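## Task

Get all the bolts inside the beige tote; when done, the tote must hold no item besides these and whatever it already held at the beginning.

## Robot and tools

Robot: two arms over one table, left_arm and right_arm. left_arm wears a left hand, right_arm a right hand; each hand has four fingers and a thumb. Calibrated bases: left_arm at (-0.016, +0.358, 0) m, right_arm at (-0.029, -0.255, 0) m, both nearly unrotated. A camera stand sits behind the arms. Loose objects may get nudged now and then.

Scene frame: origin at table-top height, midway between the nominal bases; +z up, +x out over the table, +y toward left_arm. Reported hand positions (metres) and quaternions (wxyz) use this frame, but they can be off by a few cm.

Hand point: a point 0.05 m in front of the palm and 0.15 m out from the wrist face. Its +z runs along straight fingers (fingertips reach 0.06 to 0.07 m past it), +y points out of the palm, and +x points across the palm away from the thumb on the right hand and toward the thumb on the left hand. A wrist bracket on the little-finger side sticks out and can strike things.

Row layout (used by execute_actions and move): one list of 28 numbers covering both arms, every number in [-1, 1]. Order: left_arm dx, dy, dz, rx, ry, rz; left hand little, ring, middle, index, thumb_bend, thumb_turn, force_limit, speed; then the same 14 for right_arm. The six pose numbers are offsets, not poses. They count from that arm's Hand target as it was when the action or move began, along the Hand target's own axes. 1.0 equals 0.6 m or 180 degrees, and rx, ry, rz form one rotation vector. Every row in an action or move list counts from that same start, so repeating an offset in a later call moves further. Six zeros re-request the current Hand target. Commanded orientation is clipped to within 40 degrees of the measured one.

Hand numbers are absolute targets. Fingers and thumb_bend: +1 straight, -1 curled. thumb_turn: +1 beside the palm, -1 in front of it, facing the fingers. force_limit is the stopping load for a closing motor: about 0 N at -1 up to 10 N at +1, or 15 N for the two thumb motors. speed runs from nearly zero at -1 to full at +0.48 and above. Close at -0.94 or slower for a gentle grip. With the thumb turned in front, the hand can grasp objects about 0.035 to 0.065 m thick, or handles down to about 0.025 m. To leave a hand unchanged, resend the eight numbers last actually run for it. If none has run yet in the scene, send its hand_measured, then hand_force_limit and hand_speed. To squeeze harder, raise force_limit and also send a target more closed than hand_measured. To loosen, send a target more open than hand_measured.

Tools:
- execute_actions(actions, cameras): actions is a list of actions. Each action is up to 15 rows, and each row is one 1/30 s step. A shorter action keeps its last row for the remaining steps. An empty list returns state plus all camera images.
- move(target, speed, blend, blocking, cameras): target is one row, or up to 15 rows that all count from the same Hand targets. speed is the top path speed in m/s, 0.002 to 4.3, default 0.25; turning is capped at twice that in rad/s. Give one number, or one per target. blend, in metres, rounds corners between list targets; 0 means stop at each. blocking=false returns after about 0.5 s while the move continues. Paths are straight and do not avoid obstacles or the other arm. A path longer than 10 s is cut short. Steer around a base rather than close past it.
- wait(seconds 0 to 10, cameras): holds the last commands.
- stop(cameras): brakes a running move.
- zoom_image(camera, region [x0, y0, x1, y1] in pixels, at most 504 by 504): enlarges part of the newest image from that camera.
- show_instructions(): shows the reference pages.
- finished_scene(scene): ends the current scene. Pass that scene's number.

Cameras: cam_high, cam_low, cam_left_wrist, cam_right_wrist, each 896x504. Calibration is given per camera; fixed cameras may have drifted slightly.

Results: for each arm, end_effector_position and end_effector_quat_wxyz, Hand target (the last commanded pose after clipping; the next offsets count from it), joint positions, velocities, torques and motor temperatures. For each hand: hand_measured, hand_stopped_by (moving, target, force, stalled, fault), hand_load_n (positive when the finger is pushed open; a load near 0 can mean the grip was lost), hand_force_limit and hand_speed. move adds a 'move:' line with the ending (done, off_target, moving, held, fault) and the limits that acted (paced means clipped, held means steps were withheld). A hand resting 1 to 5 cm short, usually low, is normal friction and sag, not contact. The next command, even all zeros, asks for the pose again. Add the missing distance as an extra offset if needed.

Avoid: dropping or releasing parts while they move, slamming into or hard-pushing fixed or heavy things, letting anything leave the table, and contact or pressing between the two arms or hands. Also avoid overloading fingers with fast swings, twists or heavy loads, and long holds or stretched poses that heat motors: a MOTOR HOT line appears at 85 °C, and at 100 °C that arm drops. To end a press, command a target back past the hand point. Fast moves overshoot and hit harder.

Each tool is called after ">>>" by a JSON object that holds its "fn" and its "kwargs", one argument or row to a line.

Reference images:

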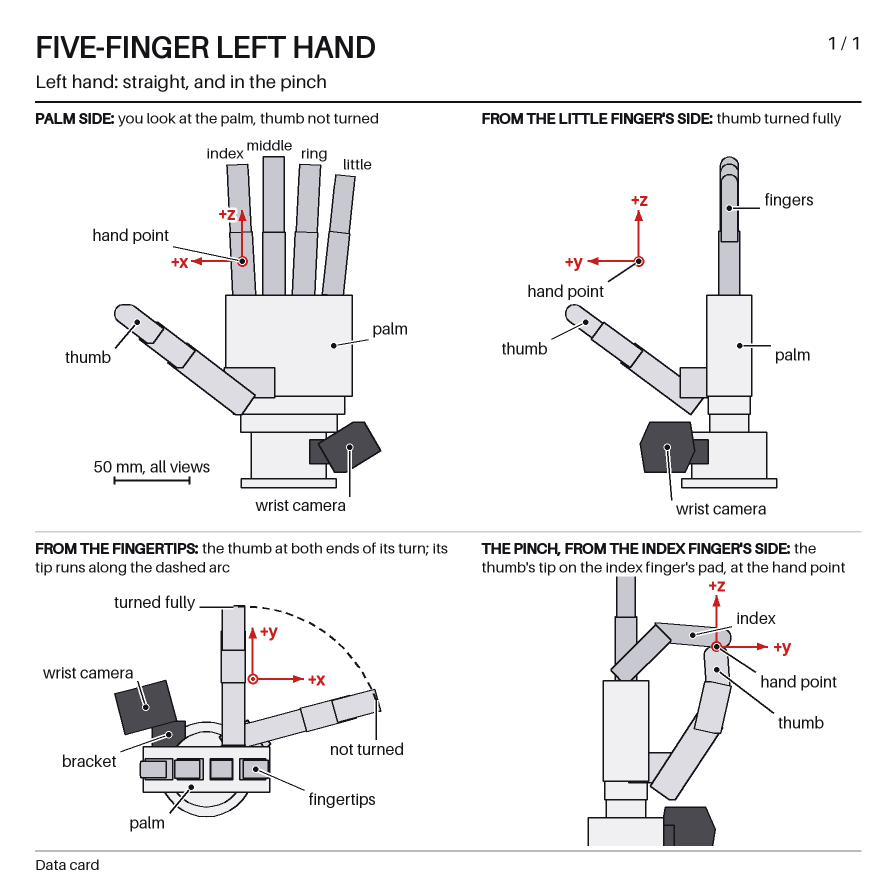

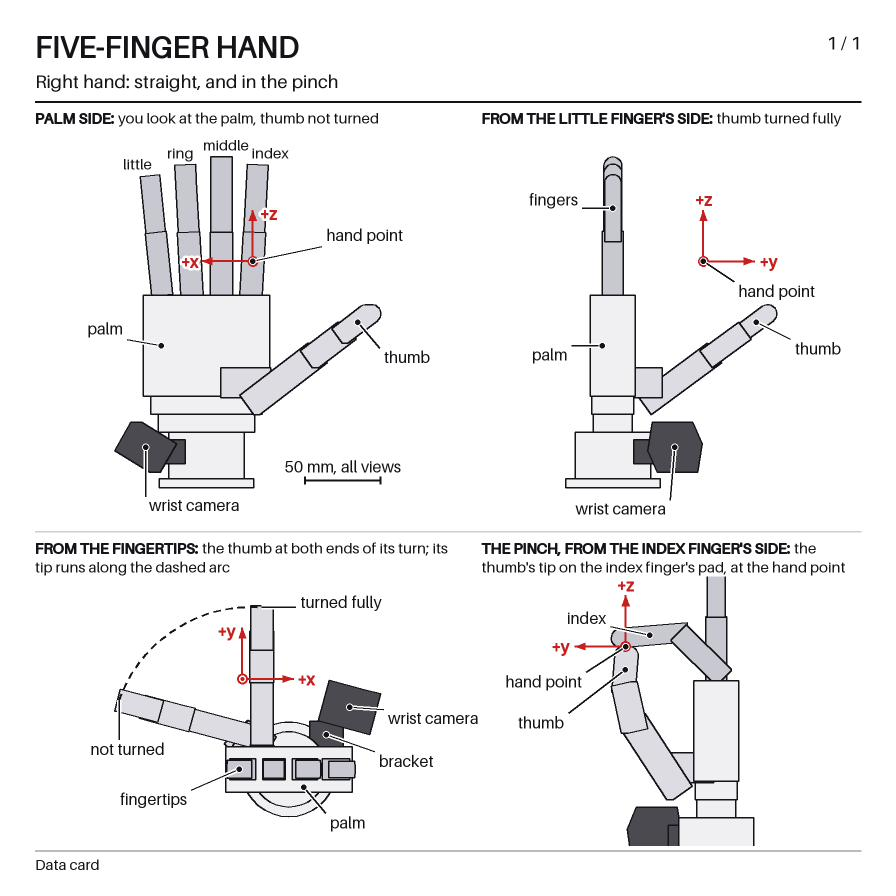

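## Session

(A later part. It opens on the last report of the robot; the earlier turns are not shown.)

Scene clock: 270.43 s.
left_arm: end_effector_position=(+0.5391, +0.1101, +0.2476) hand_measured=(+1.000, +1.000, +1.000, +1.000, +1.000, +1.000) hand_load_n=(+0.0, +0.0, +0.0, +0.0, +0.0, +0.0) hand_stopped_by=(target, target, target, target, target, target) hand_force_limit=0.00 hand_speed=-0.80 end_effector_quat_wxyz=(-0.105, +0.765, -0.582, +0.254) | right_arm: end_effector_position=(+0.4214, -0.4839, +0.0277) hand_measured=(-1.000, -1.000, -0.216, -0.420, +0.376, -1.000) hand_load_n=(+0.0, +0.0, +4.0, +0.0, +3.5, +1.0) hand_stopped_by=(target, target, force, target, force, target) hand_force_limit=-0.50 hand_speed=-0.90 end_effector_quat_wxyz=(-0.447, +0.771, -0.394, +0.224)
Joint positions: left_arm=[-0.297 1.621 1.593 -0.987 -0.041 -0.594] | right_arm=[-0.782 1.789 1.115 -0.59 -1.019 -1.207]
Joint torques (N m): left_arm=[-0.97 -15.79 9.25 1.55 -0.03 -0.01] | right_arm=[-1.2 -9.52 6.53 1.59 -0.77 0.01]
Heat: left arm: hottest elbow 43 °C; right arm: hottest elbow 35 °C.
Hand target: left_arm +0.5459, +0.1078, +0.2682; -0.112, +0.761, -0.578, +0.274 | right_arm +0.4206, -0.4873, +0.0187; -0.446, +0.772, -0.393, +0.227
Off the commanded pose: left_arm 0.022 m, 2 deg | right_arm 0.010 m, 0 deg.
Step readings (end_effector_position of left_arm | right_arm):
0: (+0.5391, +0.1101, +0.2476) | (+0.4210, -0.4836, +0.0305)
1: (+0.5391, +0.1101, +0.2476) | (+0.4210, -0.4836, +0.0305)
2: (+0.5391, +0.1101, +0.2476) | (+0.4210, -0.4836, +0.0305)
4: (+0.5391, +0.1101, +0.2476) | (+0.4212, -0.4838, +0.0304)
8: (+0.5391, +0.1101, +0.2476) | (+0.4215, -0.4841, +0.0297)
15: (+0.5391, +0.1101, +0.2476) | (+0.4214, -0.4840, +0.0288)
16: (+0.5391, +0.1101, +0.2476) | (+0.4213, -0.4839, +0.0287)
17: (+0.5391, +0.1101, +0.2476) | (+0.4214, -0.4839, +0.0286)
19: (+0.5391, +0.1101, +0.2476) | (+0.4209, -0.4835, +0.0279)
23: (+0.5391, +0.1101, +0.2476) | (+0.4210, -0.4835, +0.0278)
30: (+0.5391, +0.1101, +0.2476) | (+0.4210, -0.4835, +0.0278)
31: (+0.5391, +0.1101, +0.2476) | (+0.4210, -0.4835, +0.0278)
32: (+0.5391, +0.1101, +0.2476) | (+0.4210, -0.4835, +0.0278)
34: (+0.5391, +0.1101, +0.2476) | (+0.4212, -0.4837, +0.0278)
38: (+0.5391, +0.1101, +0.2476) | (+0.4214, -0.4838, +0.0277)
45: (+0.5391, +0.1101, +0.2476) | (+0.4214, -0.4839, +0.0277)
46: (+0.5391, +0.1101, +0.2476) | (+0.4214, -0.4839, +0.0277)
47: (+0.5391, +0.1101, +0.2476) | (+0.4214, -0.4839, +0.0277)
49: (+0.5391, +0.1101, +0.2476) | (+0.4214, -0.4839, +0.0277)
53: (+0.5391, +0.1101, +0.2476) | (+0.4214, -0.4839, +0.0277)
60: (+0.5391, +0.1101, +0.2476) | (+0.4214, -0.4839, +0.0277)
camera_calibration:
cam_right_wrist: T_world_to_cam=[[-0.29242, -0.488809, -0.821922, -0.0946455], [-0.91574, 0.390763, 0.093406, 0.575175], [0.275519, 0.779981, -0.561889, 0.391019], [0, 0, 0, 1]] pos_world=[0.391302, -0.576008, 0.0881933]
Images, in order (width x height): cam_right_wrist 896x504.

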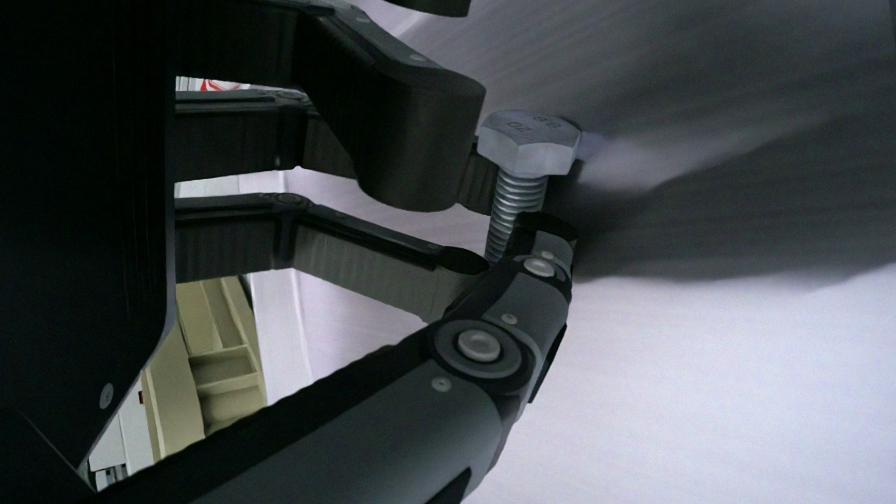

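>>> {"fn": "move", "kwargs": {
  "target": [
    [0,0,0,0,0,0,1,1,1,1,1,1,0,-0.8, -0.0202,-0.218,-0.109,0,0,0,-1,-1,-0.42,-0.42,0.2,-1,-0.5,-0.9],
    [0,0,0,0,0,0,1,1,1,1,1,1,0,-0.8, -0.6327,-0.4028,0.21,0,0,0,-1,-1,-0.42,-0.42,0.2,-1,-0.5,-0.9]
  ],
  "speed": [0.1,0.18],
  "blend": [0.02,0],
  "cameras": ["cam_high","cam_low","cam_right_wrist"]
}}

Scene clock: 287.93 s.
left_arm: end_effector_position=(+0.5391, +0.1101, +0.2476) hand_measured=(+1.000, +1.000, +1.000, +1.000, +1.000, +1.000) hand_load_n=(+0.0, +0.0, +0.0, +0.0, +0.0, +0.0) hand_stopped_by=(target, target, target, target, target, target) hand_force_limit=0.00 hand_speed=-0.80 end_effector_quat_wxyz=(-0.105, +0.765, -0.582, +0.254) | right_arm: end_effector_position=(+0.3752, -0.0511, +0.1571) hand_measured=(-1.000, -1.000, -0.216, -0.420, +0.376, -1.000) hand_load_n=(+0.0, +0.0, +4.0, +0.0, +4.0, +0.5) hand_stopped_by=(target, target, force, target, force, target) hand_force_limit=-0.50 hand_speed=-0.90 end_effector_quat_wxyz=(-0.435, +0.779, -0.394, +0.221)
Joint positions: left_arm=[-0.297 1.621 1.593 -0.987 -0.041 -0.594] | right_arm=[0.28 1.117 0.712 -0.171 -0.274 -0.176]
Joint torques (N m): left_arm=[-0.97 -15.79 9.25 1.58 -0.02 -0.01] | right_arm=[-0.38 -3.84 10.43 2.92 -0.07 0.25]
Heat: left arm: hottest elbow 43 °C; right arm: hottest elbow 36 °C.
Hand target: left_arm +0.5459, +0.1078, +0.2682; -0.112, +0.761, -0.578, +0.274 | right_arm +0.3831, -0.0452, +0.1651; -0.446, +0.772, -0.393, +0.227
Off the commanded pose: left_arm 0.022 m, 2 deg | right_arm 0.013 m, 2 deg.
move: off_target (left_arm, right_arm)
camera_calibration:
cam_right_wrist: T_world_to_cam=[[-0.304566, -0.508969, -0.805103, 0.210674], [-0.915495, 0.389715, 0.0999576, 0.350459], [0.262885, 0.767511, -0.584652, 0.146541], [0, 0, 0, 1]] pos_world=[0.346485, -0.141824, 0.220259]
Images, in order (width x height): cam_high 896x504, cam_low 896x504, cam_right_wrist 896x504.

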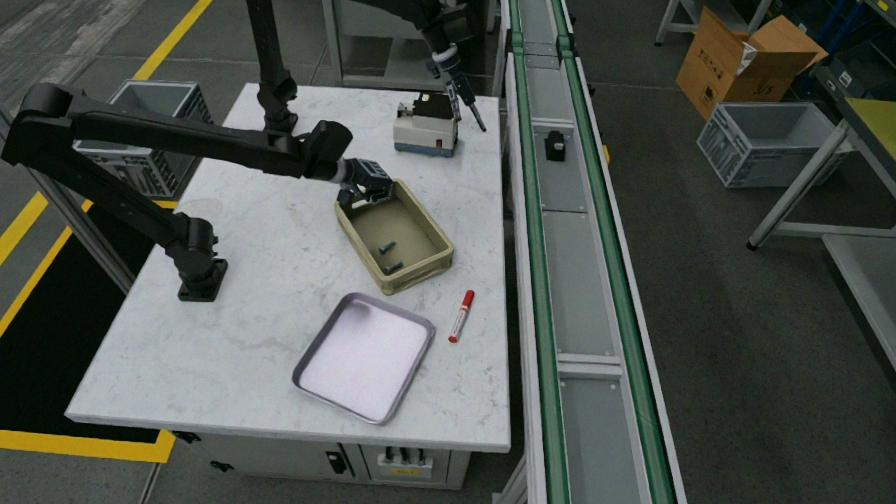

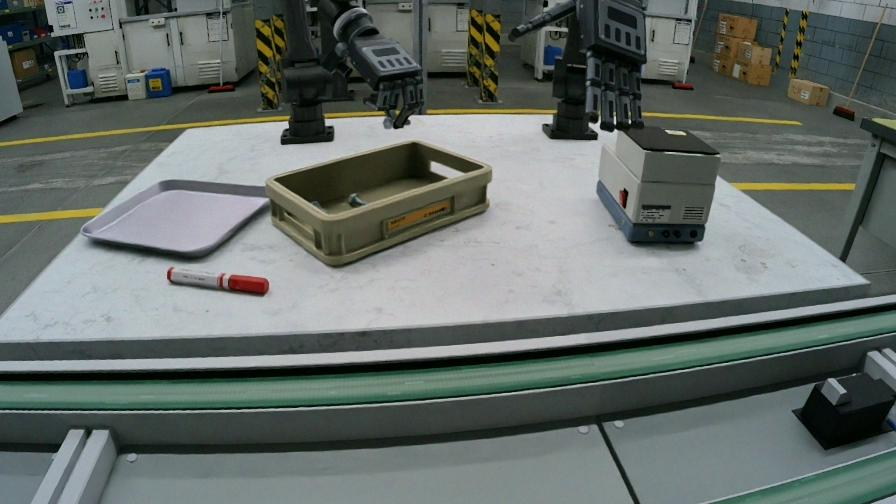

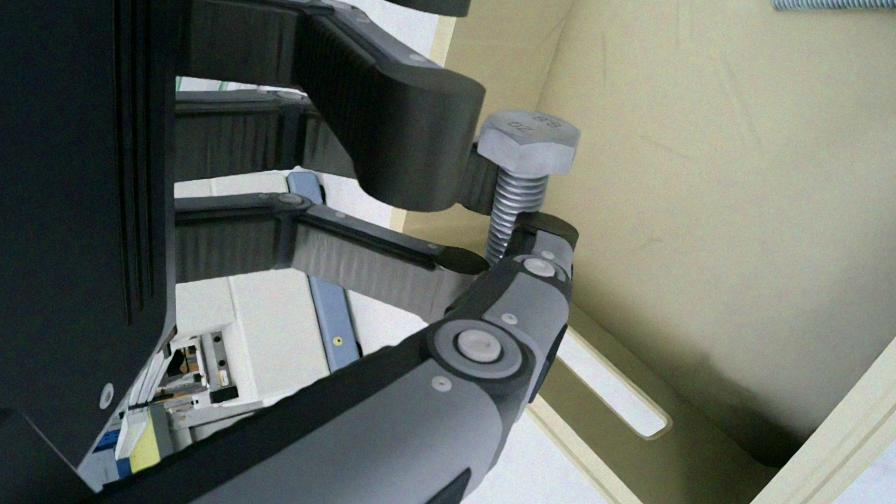

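>>> {"fn": "move", "kwargs": {
  "target": [
    [0,0,0,0,0,0,1,1,1,1,1,1,0,-0.8, 0.0158,0.0957,0.0843,0,0,0,-1,-1,-0.42,-0.42,0.2,-1,-0.5,-0.9],
    [0,0,0,0,0,0,1,1,1,1,1,1,0,-0.8, 0.0158,0.1535,0.1178,0,0,0,-1,-1,-0.42,-0.42,0.2,-1,-0.5,-0.9]
  ],
  "speed": 0.1,
  "blend": [0.01,0],
  "cameras": ["cam_high","cam_low","cam_right_wrist"]
}}

Scene clock: 297.37 s.
left_arm: end_effector_position=(+0.5391, +0.1101, +0.2476) hand_measured=(+1.000, +1.000, +1.000, +1.000, +1.000, +1.000) hand_load_n=(+0.0, +0.0, -0.5, +0.0, +0.0, +0.0) hand_stopped_by=(target, target, target, target, target, target) hand_force_limit=0.00 hand_speed=-0.80 end_effector_quat_wxyz=(-0.105, +0.765, -0.582, +0.254) | right_arm: end_effector_position=(+0.3952, -0.0440, +0.0473) hand_measured=(-1.000, -1.000, -0.216, -0.420, +0.376, -1.000) hand_load_n=(+0.0, +0.0, +4.0, +0.0, +4.0, +0.5) hand_stopped_by=(target, target, force, target, force, target) hand_force_limit=-0.50 hand_speed=-0.90 end_effector_quat_wxyz=(-0.438, +0.778, -0.392, +0.222)
Joint positions: left_arm=[-0.297 1.621 1.593 -0.987 -0.041 -0.594] | right_arm=[0.28 1.399 0.591 0.24 -0.277 -0.175]
Joint torques (N m): left_arm=[-0.97 -15.74 9.25 1.58 -0.02 -0.01] | right_arm=[-1.32 -5.42 7.46 3.02 -0.33 0.2]
Heat: left arm: hottest elbow 43 °C; right arm: hottest elbow 36 °C.
Hand target: left_arm +0.5459, +0.1078, +0.2682; -0.112, +0.761, -0.578, +0.274 | right_arm +0.4009, -0.0439, +0.0499; -0.446, +0.772, -0.393, +0.227
Off the commanded pose: left_arm 0.022 m, 2 deg | right_arm 0.006 m, 1 deg.
move: off_target (left_arm)
camera_calibration:
cam_right_wrist: T_world_to_cam=[[-0.298642, -0.50612, -0.809108, 0.12993], [-0.916924, 0.3873, 0.0961699, 0.377716], [0.264694, 0.770611, -0.579737, 0.0708367], [0, 0, 0, 1]] pos_world=[0.366389, -0.135117, 0.109869]
Images, in order (width x height): cam_high 896x504, cam_low 896x504, cam_right_wrist 896x504.

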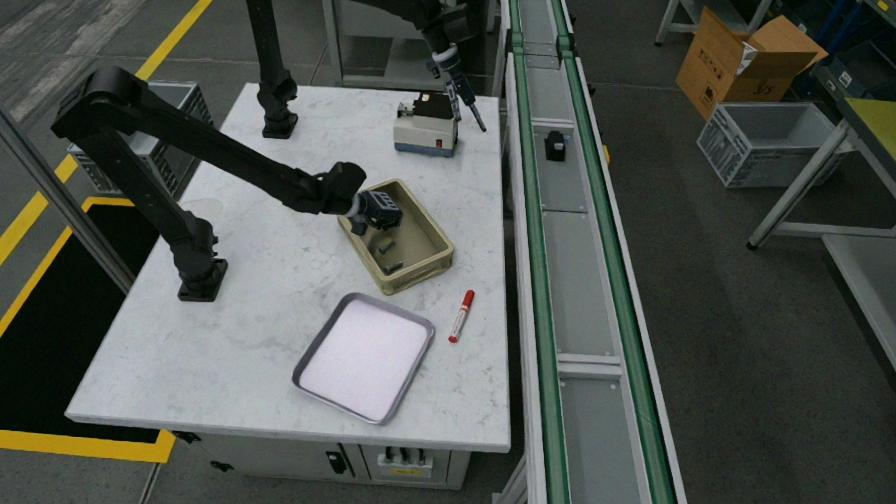

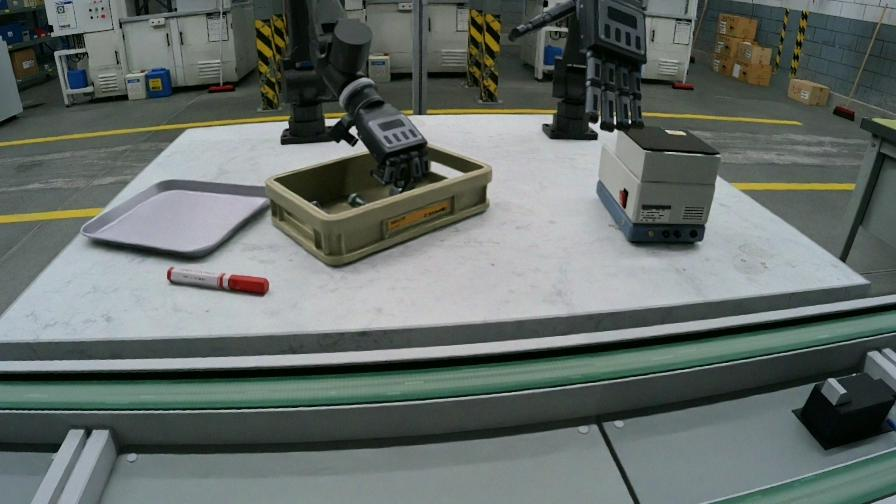

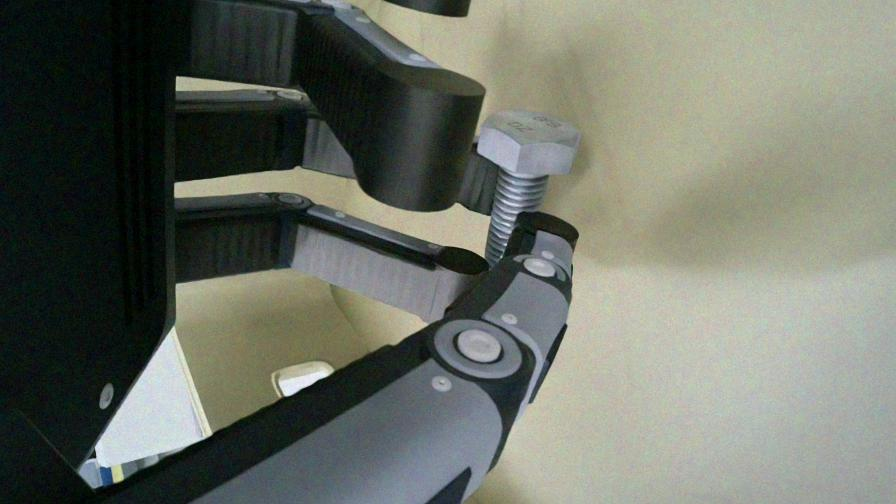

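>>> {"fn": "execute_actions", "kwargs": {
  "actions": [
    [[0,0,0,0,0,0,1,1,1,1,1,1,0,-0.8, 0,0,0,0,0,0,-1,-1,0.05,0.05,0.55,-1,-0.5,-0.4]],
    [[0,0,0,0,0,0,1,1,1,1,1,1,0,-0.8, 0,0,0,0,0,0,-1,-1,0.05,0.05,0.55,-1,-0.5,-0.4]]
  ]
}}

>>> {"fn": "move", "kwargs": {
  "target": [
    [0,0,0,0,0,0,1,1,1,1,1,1,0,-0.8, 0,-0.1732,-0.1,0,0,0,-1,-1,0.05,0.05,0.55,-1,-0.5,-0.4],
    [0,0,0,0,0,0,1,1,1,1,1,1,0,-0.8, 0.0393,-0.1302,-0.2745,0,0,0,-1,-1,0.05,0.05,0.55,-1,-0.5,-0.4]
  ],
  "speed": [0.15,0.25],
  "blend": [0.03,0],
  "cameras": ["cam_high","cam_low","cam_right_wrist"]
}}

>>> {"fn": "zoom_image", "kwargs": {
  "camera": "cam_high",
  "region": [310, 150, 480, 320]
}}

Scene clock: 303.03 s.
left_arm: end_effector_position=(+0.5391, +0.1101, +0.2476) hand_measured=(+1.000, +1.000, +1.000, +1.000, +1.000, +1.000) hand_load_n=(+0.0, +0.0, +0.0, +0.0, +0.0, +0.0) hand_stopped_by=(target, target, target, target, target, target) hand_force_limit=0.00 hand_speed=-0.80 end_effector_quat_wxyz=(-0.105, +0.765, -0.582, +0.254) | right_arm: end_effector_position=(+0.3956, -0.0438, +0.0477) hand_measured=(-1.000, -1.000, +0.050, +0.050, +0.550, -1.000) hand_load_n=(+0.0, +0.0, +0.0, +0.0, +0.0, +0.0) hand_stopped_by=(target, target, target, target, target, target) hand_force_limit=-0.50 hand_speed=-0.40 end_effector_quat_wxyz=(-0.439, +0.777, -0.392, +0.223)
Joint positions: left_arm=[-0.297 1.621 1.593 -0.987 -0.041 -0.594] | right_arm=[0.28 1.399 0.591 0.243 -0.277 -0.175]
Joint torques (N m): left_arm=[-1.03 -15.74 9.25 1.57 -0.02 -0.01] | right_arm=[-1.38 -5.48 7.42 2.88 -0.32 0.19]
Heat: left arm: hottest elbow 43 °C; right arm: hottest elbow 36 °C.
Hand target: left_arm +0.5459, +0.1078, +0.2682; -0.112, +0.761, -0.578, +0.274 | right_arm +0.4009, -0.0439, +0.0499; -0.446, +0.772, -0.393, +0.227
Off the commanded pose: left_arm 0.022 m, 2 deg | right_arm 0.006 m, 1 deg.
Step readings (end_effector_position of left_arm | right_arm):
0: (+0.5391, +0.1101, +0.2476) | (+0.3953, -0.0440, +0.0473)
1: (+0.5391, +0.1101, +0.2476) | (+0.3953, -0.0440, +0.0473)
2: (+0.5391, +0.1101, +0.2476) | (+0.3953, -0.0440, +0.0473)
4: (+0.5391, +0.1101, +0.2476) | (+0.3954, -0.0440, +0.0474)
8: (+0.5391, +0.1101, +0.2476) | (+0.3956, -0.0439, +0.0476)
15: (+0.5391, +0.1101, +0.2476) | (+0.3956, -0.0438, +0.0477)
16: (+0.5391, +0.1101, +0.2476) | (+0.3956, -0.0438, +0.0477)
17: (+0.5391, +0.1101, +0.2476) | (+0.3956, -0.0438, +0.0477)
19: (+0.5391, +0.1101, +0.2476) | (+0.3956, -0.0438, +0.0477)
23: (+0.5391, +0.1101, +0.2476) | (+0.3956, -0.0438, +0.0477)
30: (+0.5391, +0.1101, +0.2476) | (+0.3956, -0.0438, +0.0477)

Scene clock: 305.20 s.
left_arm: end_effector_position=(+0.5391, +0.1101, +0.2476) hand_measured=(+1.000, +1.000, +1.000, +1.000, +1.000, +1.000) hand_load_n=(+0.0, +0.0, +0.0, +0.0, +0.0, +0.0) hand_stopped_by=(target, target, target, target, target, target) hand_force_limit=0.00 hand_speed=-0.80 end_effector_quat_wxyz=(-0.105, +0.765, -0.582, +0.254) | right_arm: end_effector_position=(+0.3318, -0.1201, +0.1968) hand_measured=(-1.000, -1.000, +0.050, +0.050, +0.550, -1.000) hand_load_n=(+0.0, +0.0, +0.0, +0.0, +0.0, +0.0) hand_stopped_by=(target, target, target, target, target, target) hand_force_limit=-0.50 hand_speed=-0.40 end_effector_quat_wxyz=(-0.446, +0.771, -0.396, +0.222)
Joint positions: left_arm=[-0.297 1.621 1.593 -0.987 -0.041 -0.594] | right_arm=[0.075 0.887 0.678 -0.385 -0.452 -0.273]
Joint torques (N m): left_arm=[-0.97 -15.74 9.24 1.57 -0.02 -0.01] | right_arm=[-1.49 -3.14 9.89 1.58 -0.42 -0.02]
Heat: left arm: hottest elbow 43 °C; right arm: hottest elbow 36 °C.
Hand target: left_arm +0.5459, +0.1078, +0.2682; -0.112, +0.761, -0.578, +0.274 | right_arm +0.3309, -0.1239, +0.1997; -0.446, +0.772, -0.393, +0.227
Off the commanded pose: left_arm 0.022 m, 2 deg | right_arm 0.005 m, 1 deg.
move: off_target (left_arm)
camera_calibration:
cam_right_wrist: T_world_to_cam=[[-0.298907, -0.486787, -0.820788, 0.198147], [-0.914244, 0.392605, 0.100098, 0.333598], [0.273519, 0.78032, -0.562395, 0.227846], [0, 0, 0, 1]] pos_world=[0.301897, -0.21231, 0.257384]
Images, in order (width x height): cam_high 896x504, cam_low 896x504, cam_right_wrist 896x504.

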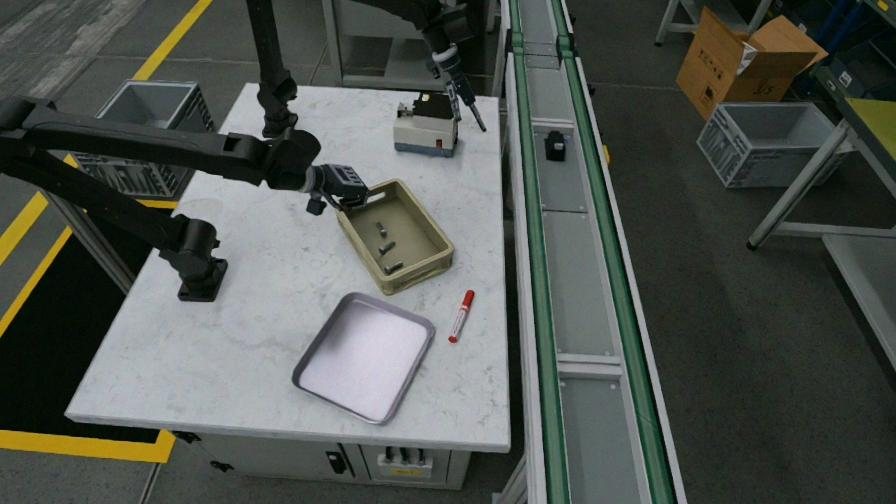

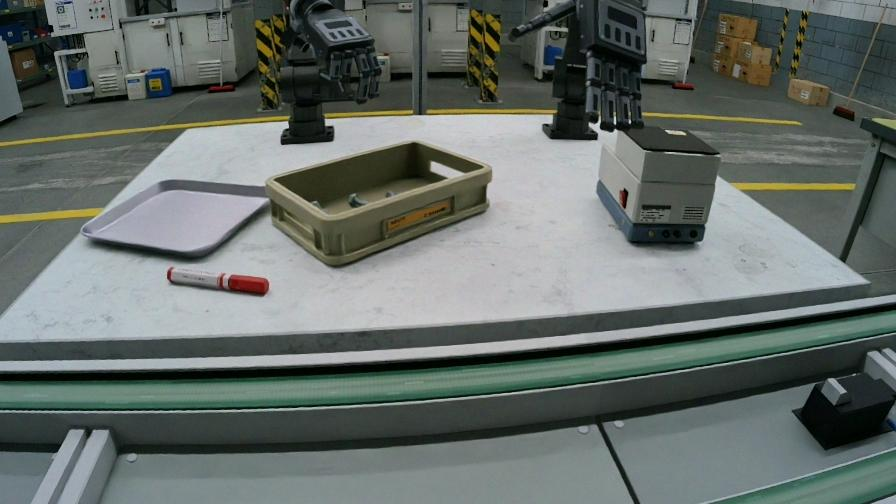

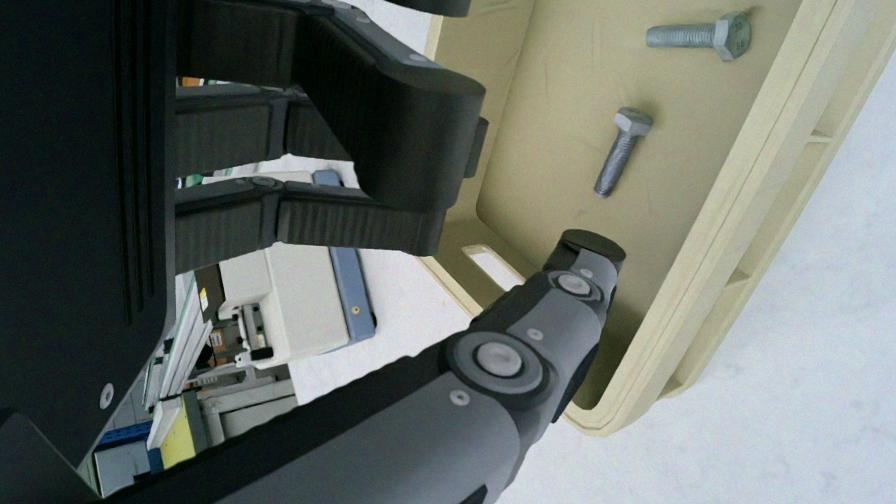

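Scaled by 2.965.

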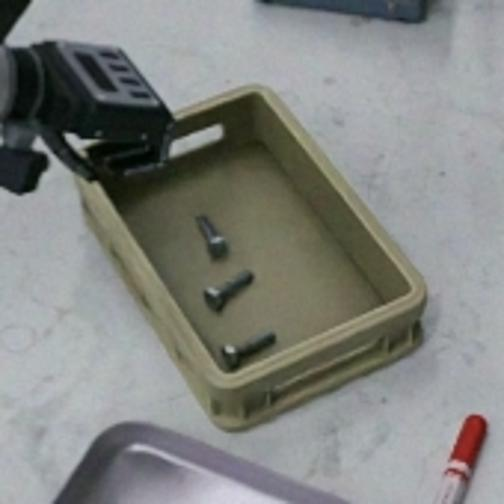

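All three bolts are in the tote.

>>> {"fn": "finished_scene", "kwargs": {
  "scene": 3
}}

The scene is finished: the task was done.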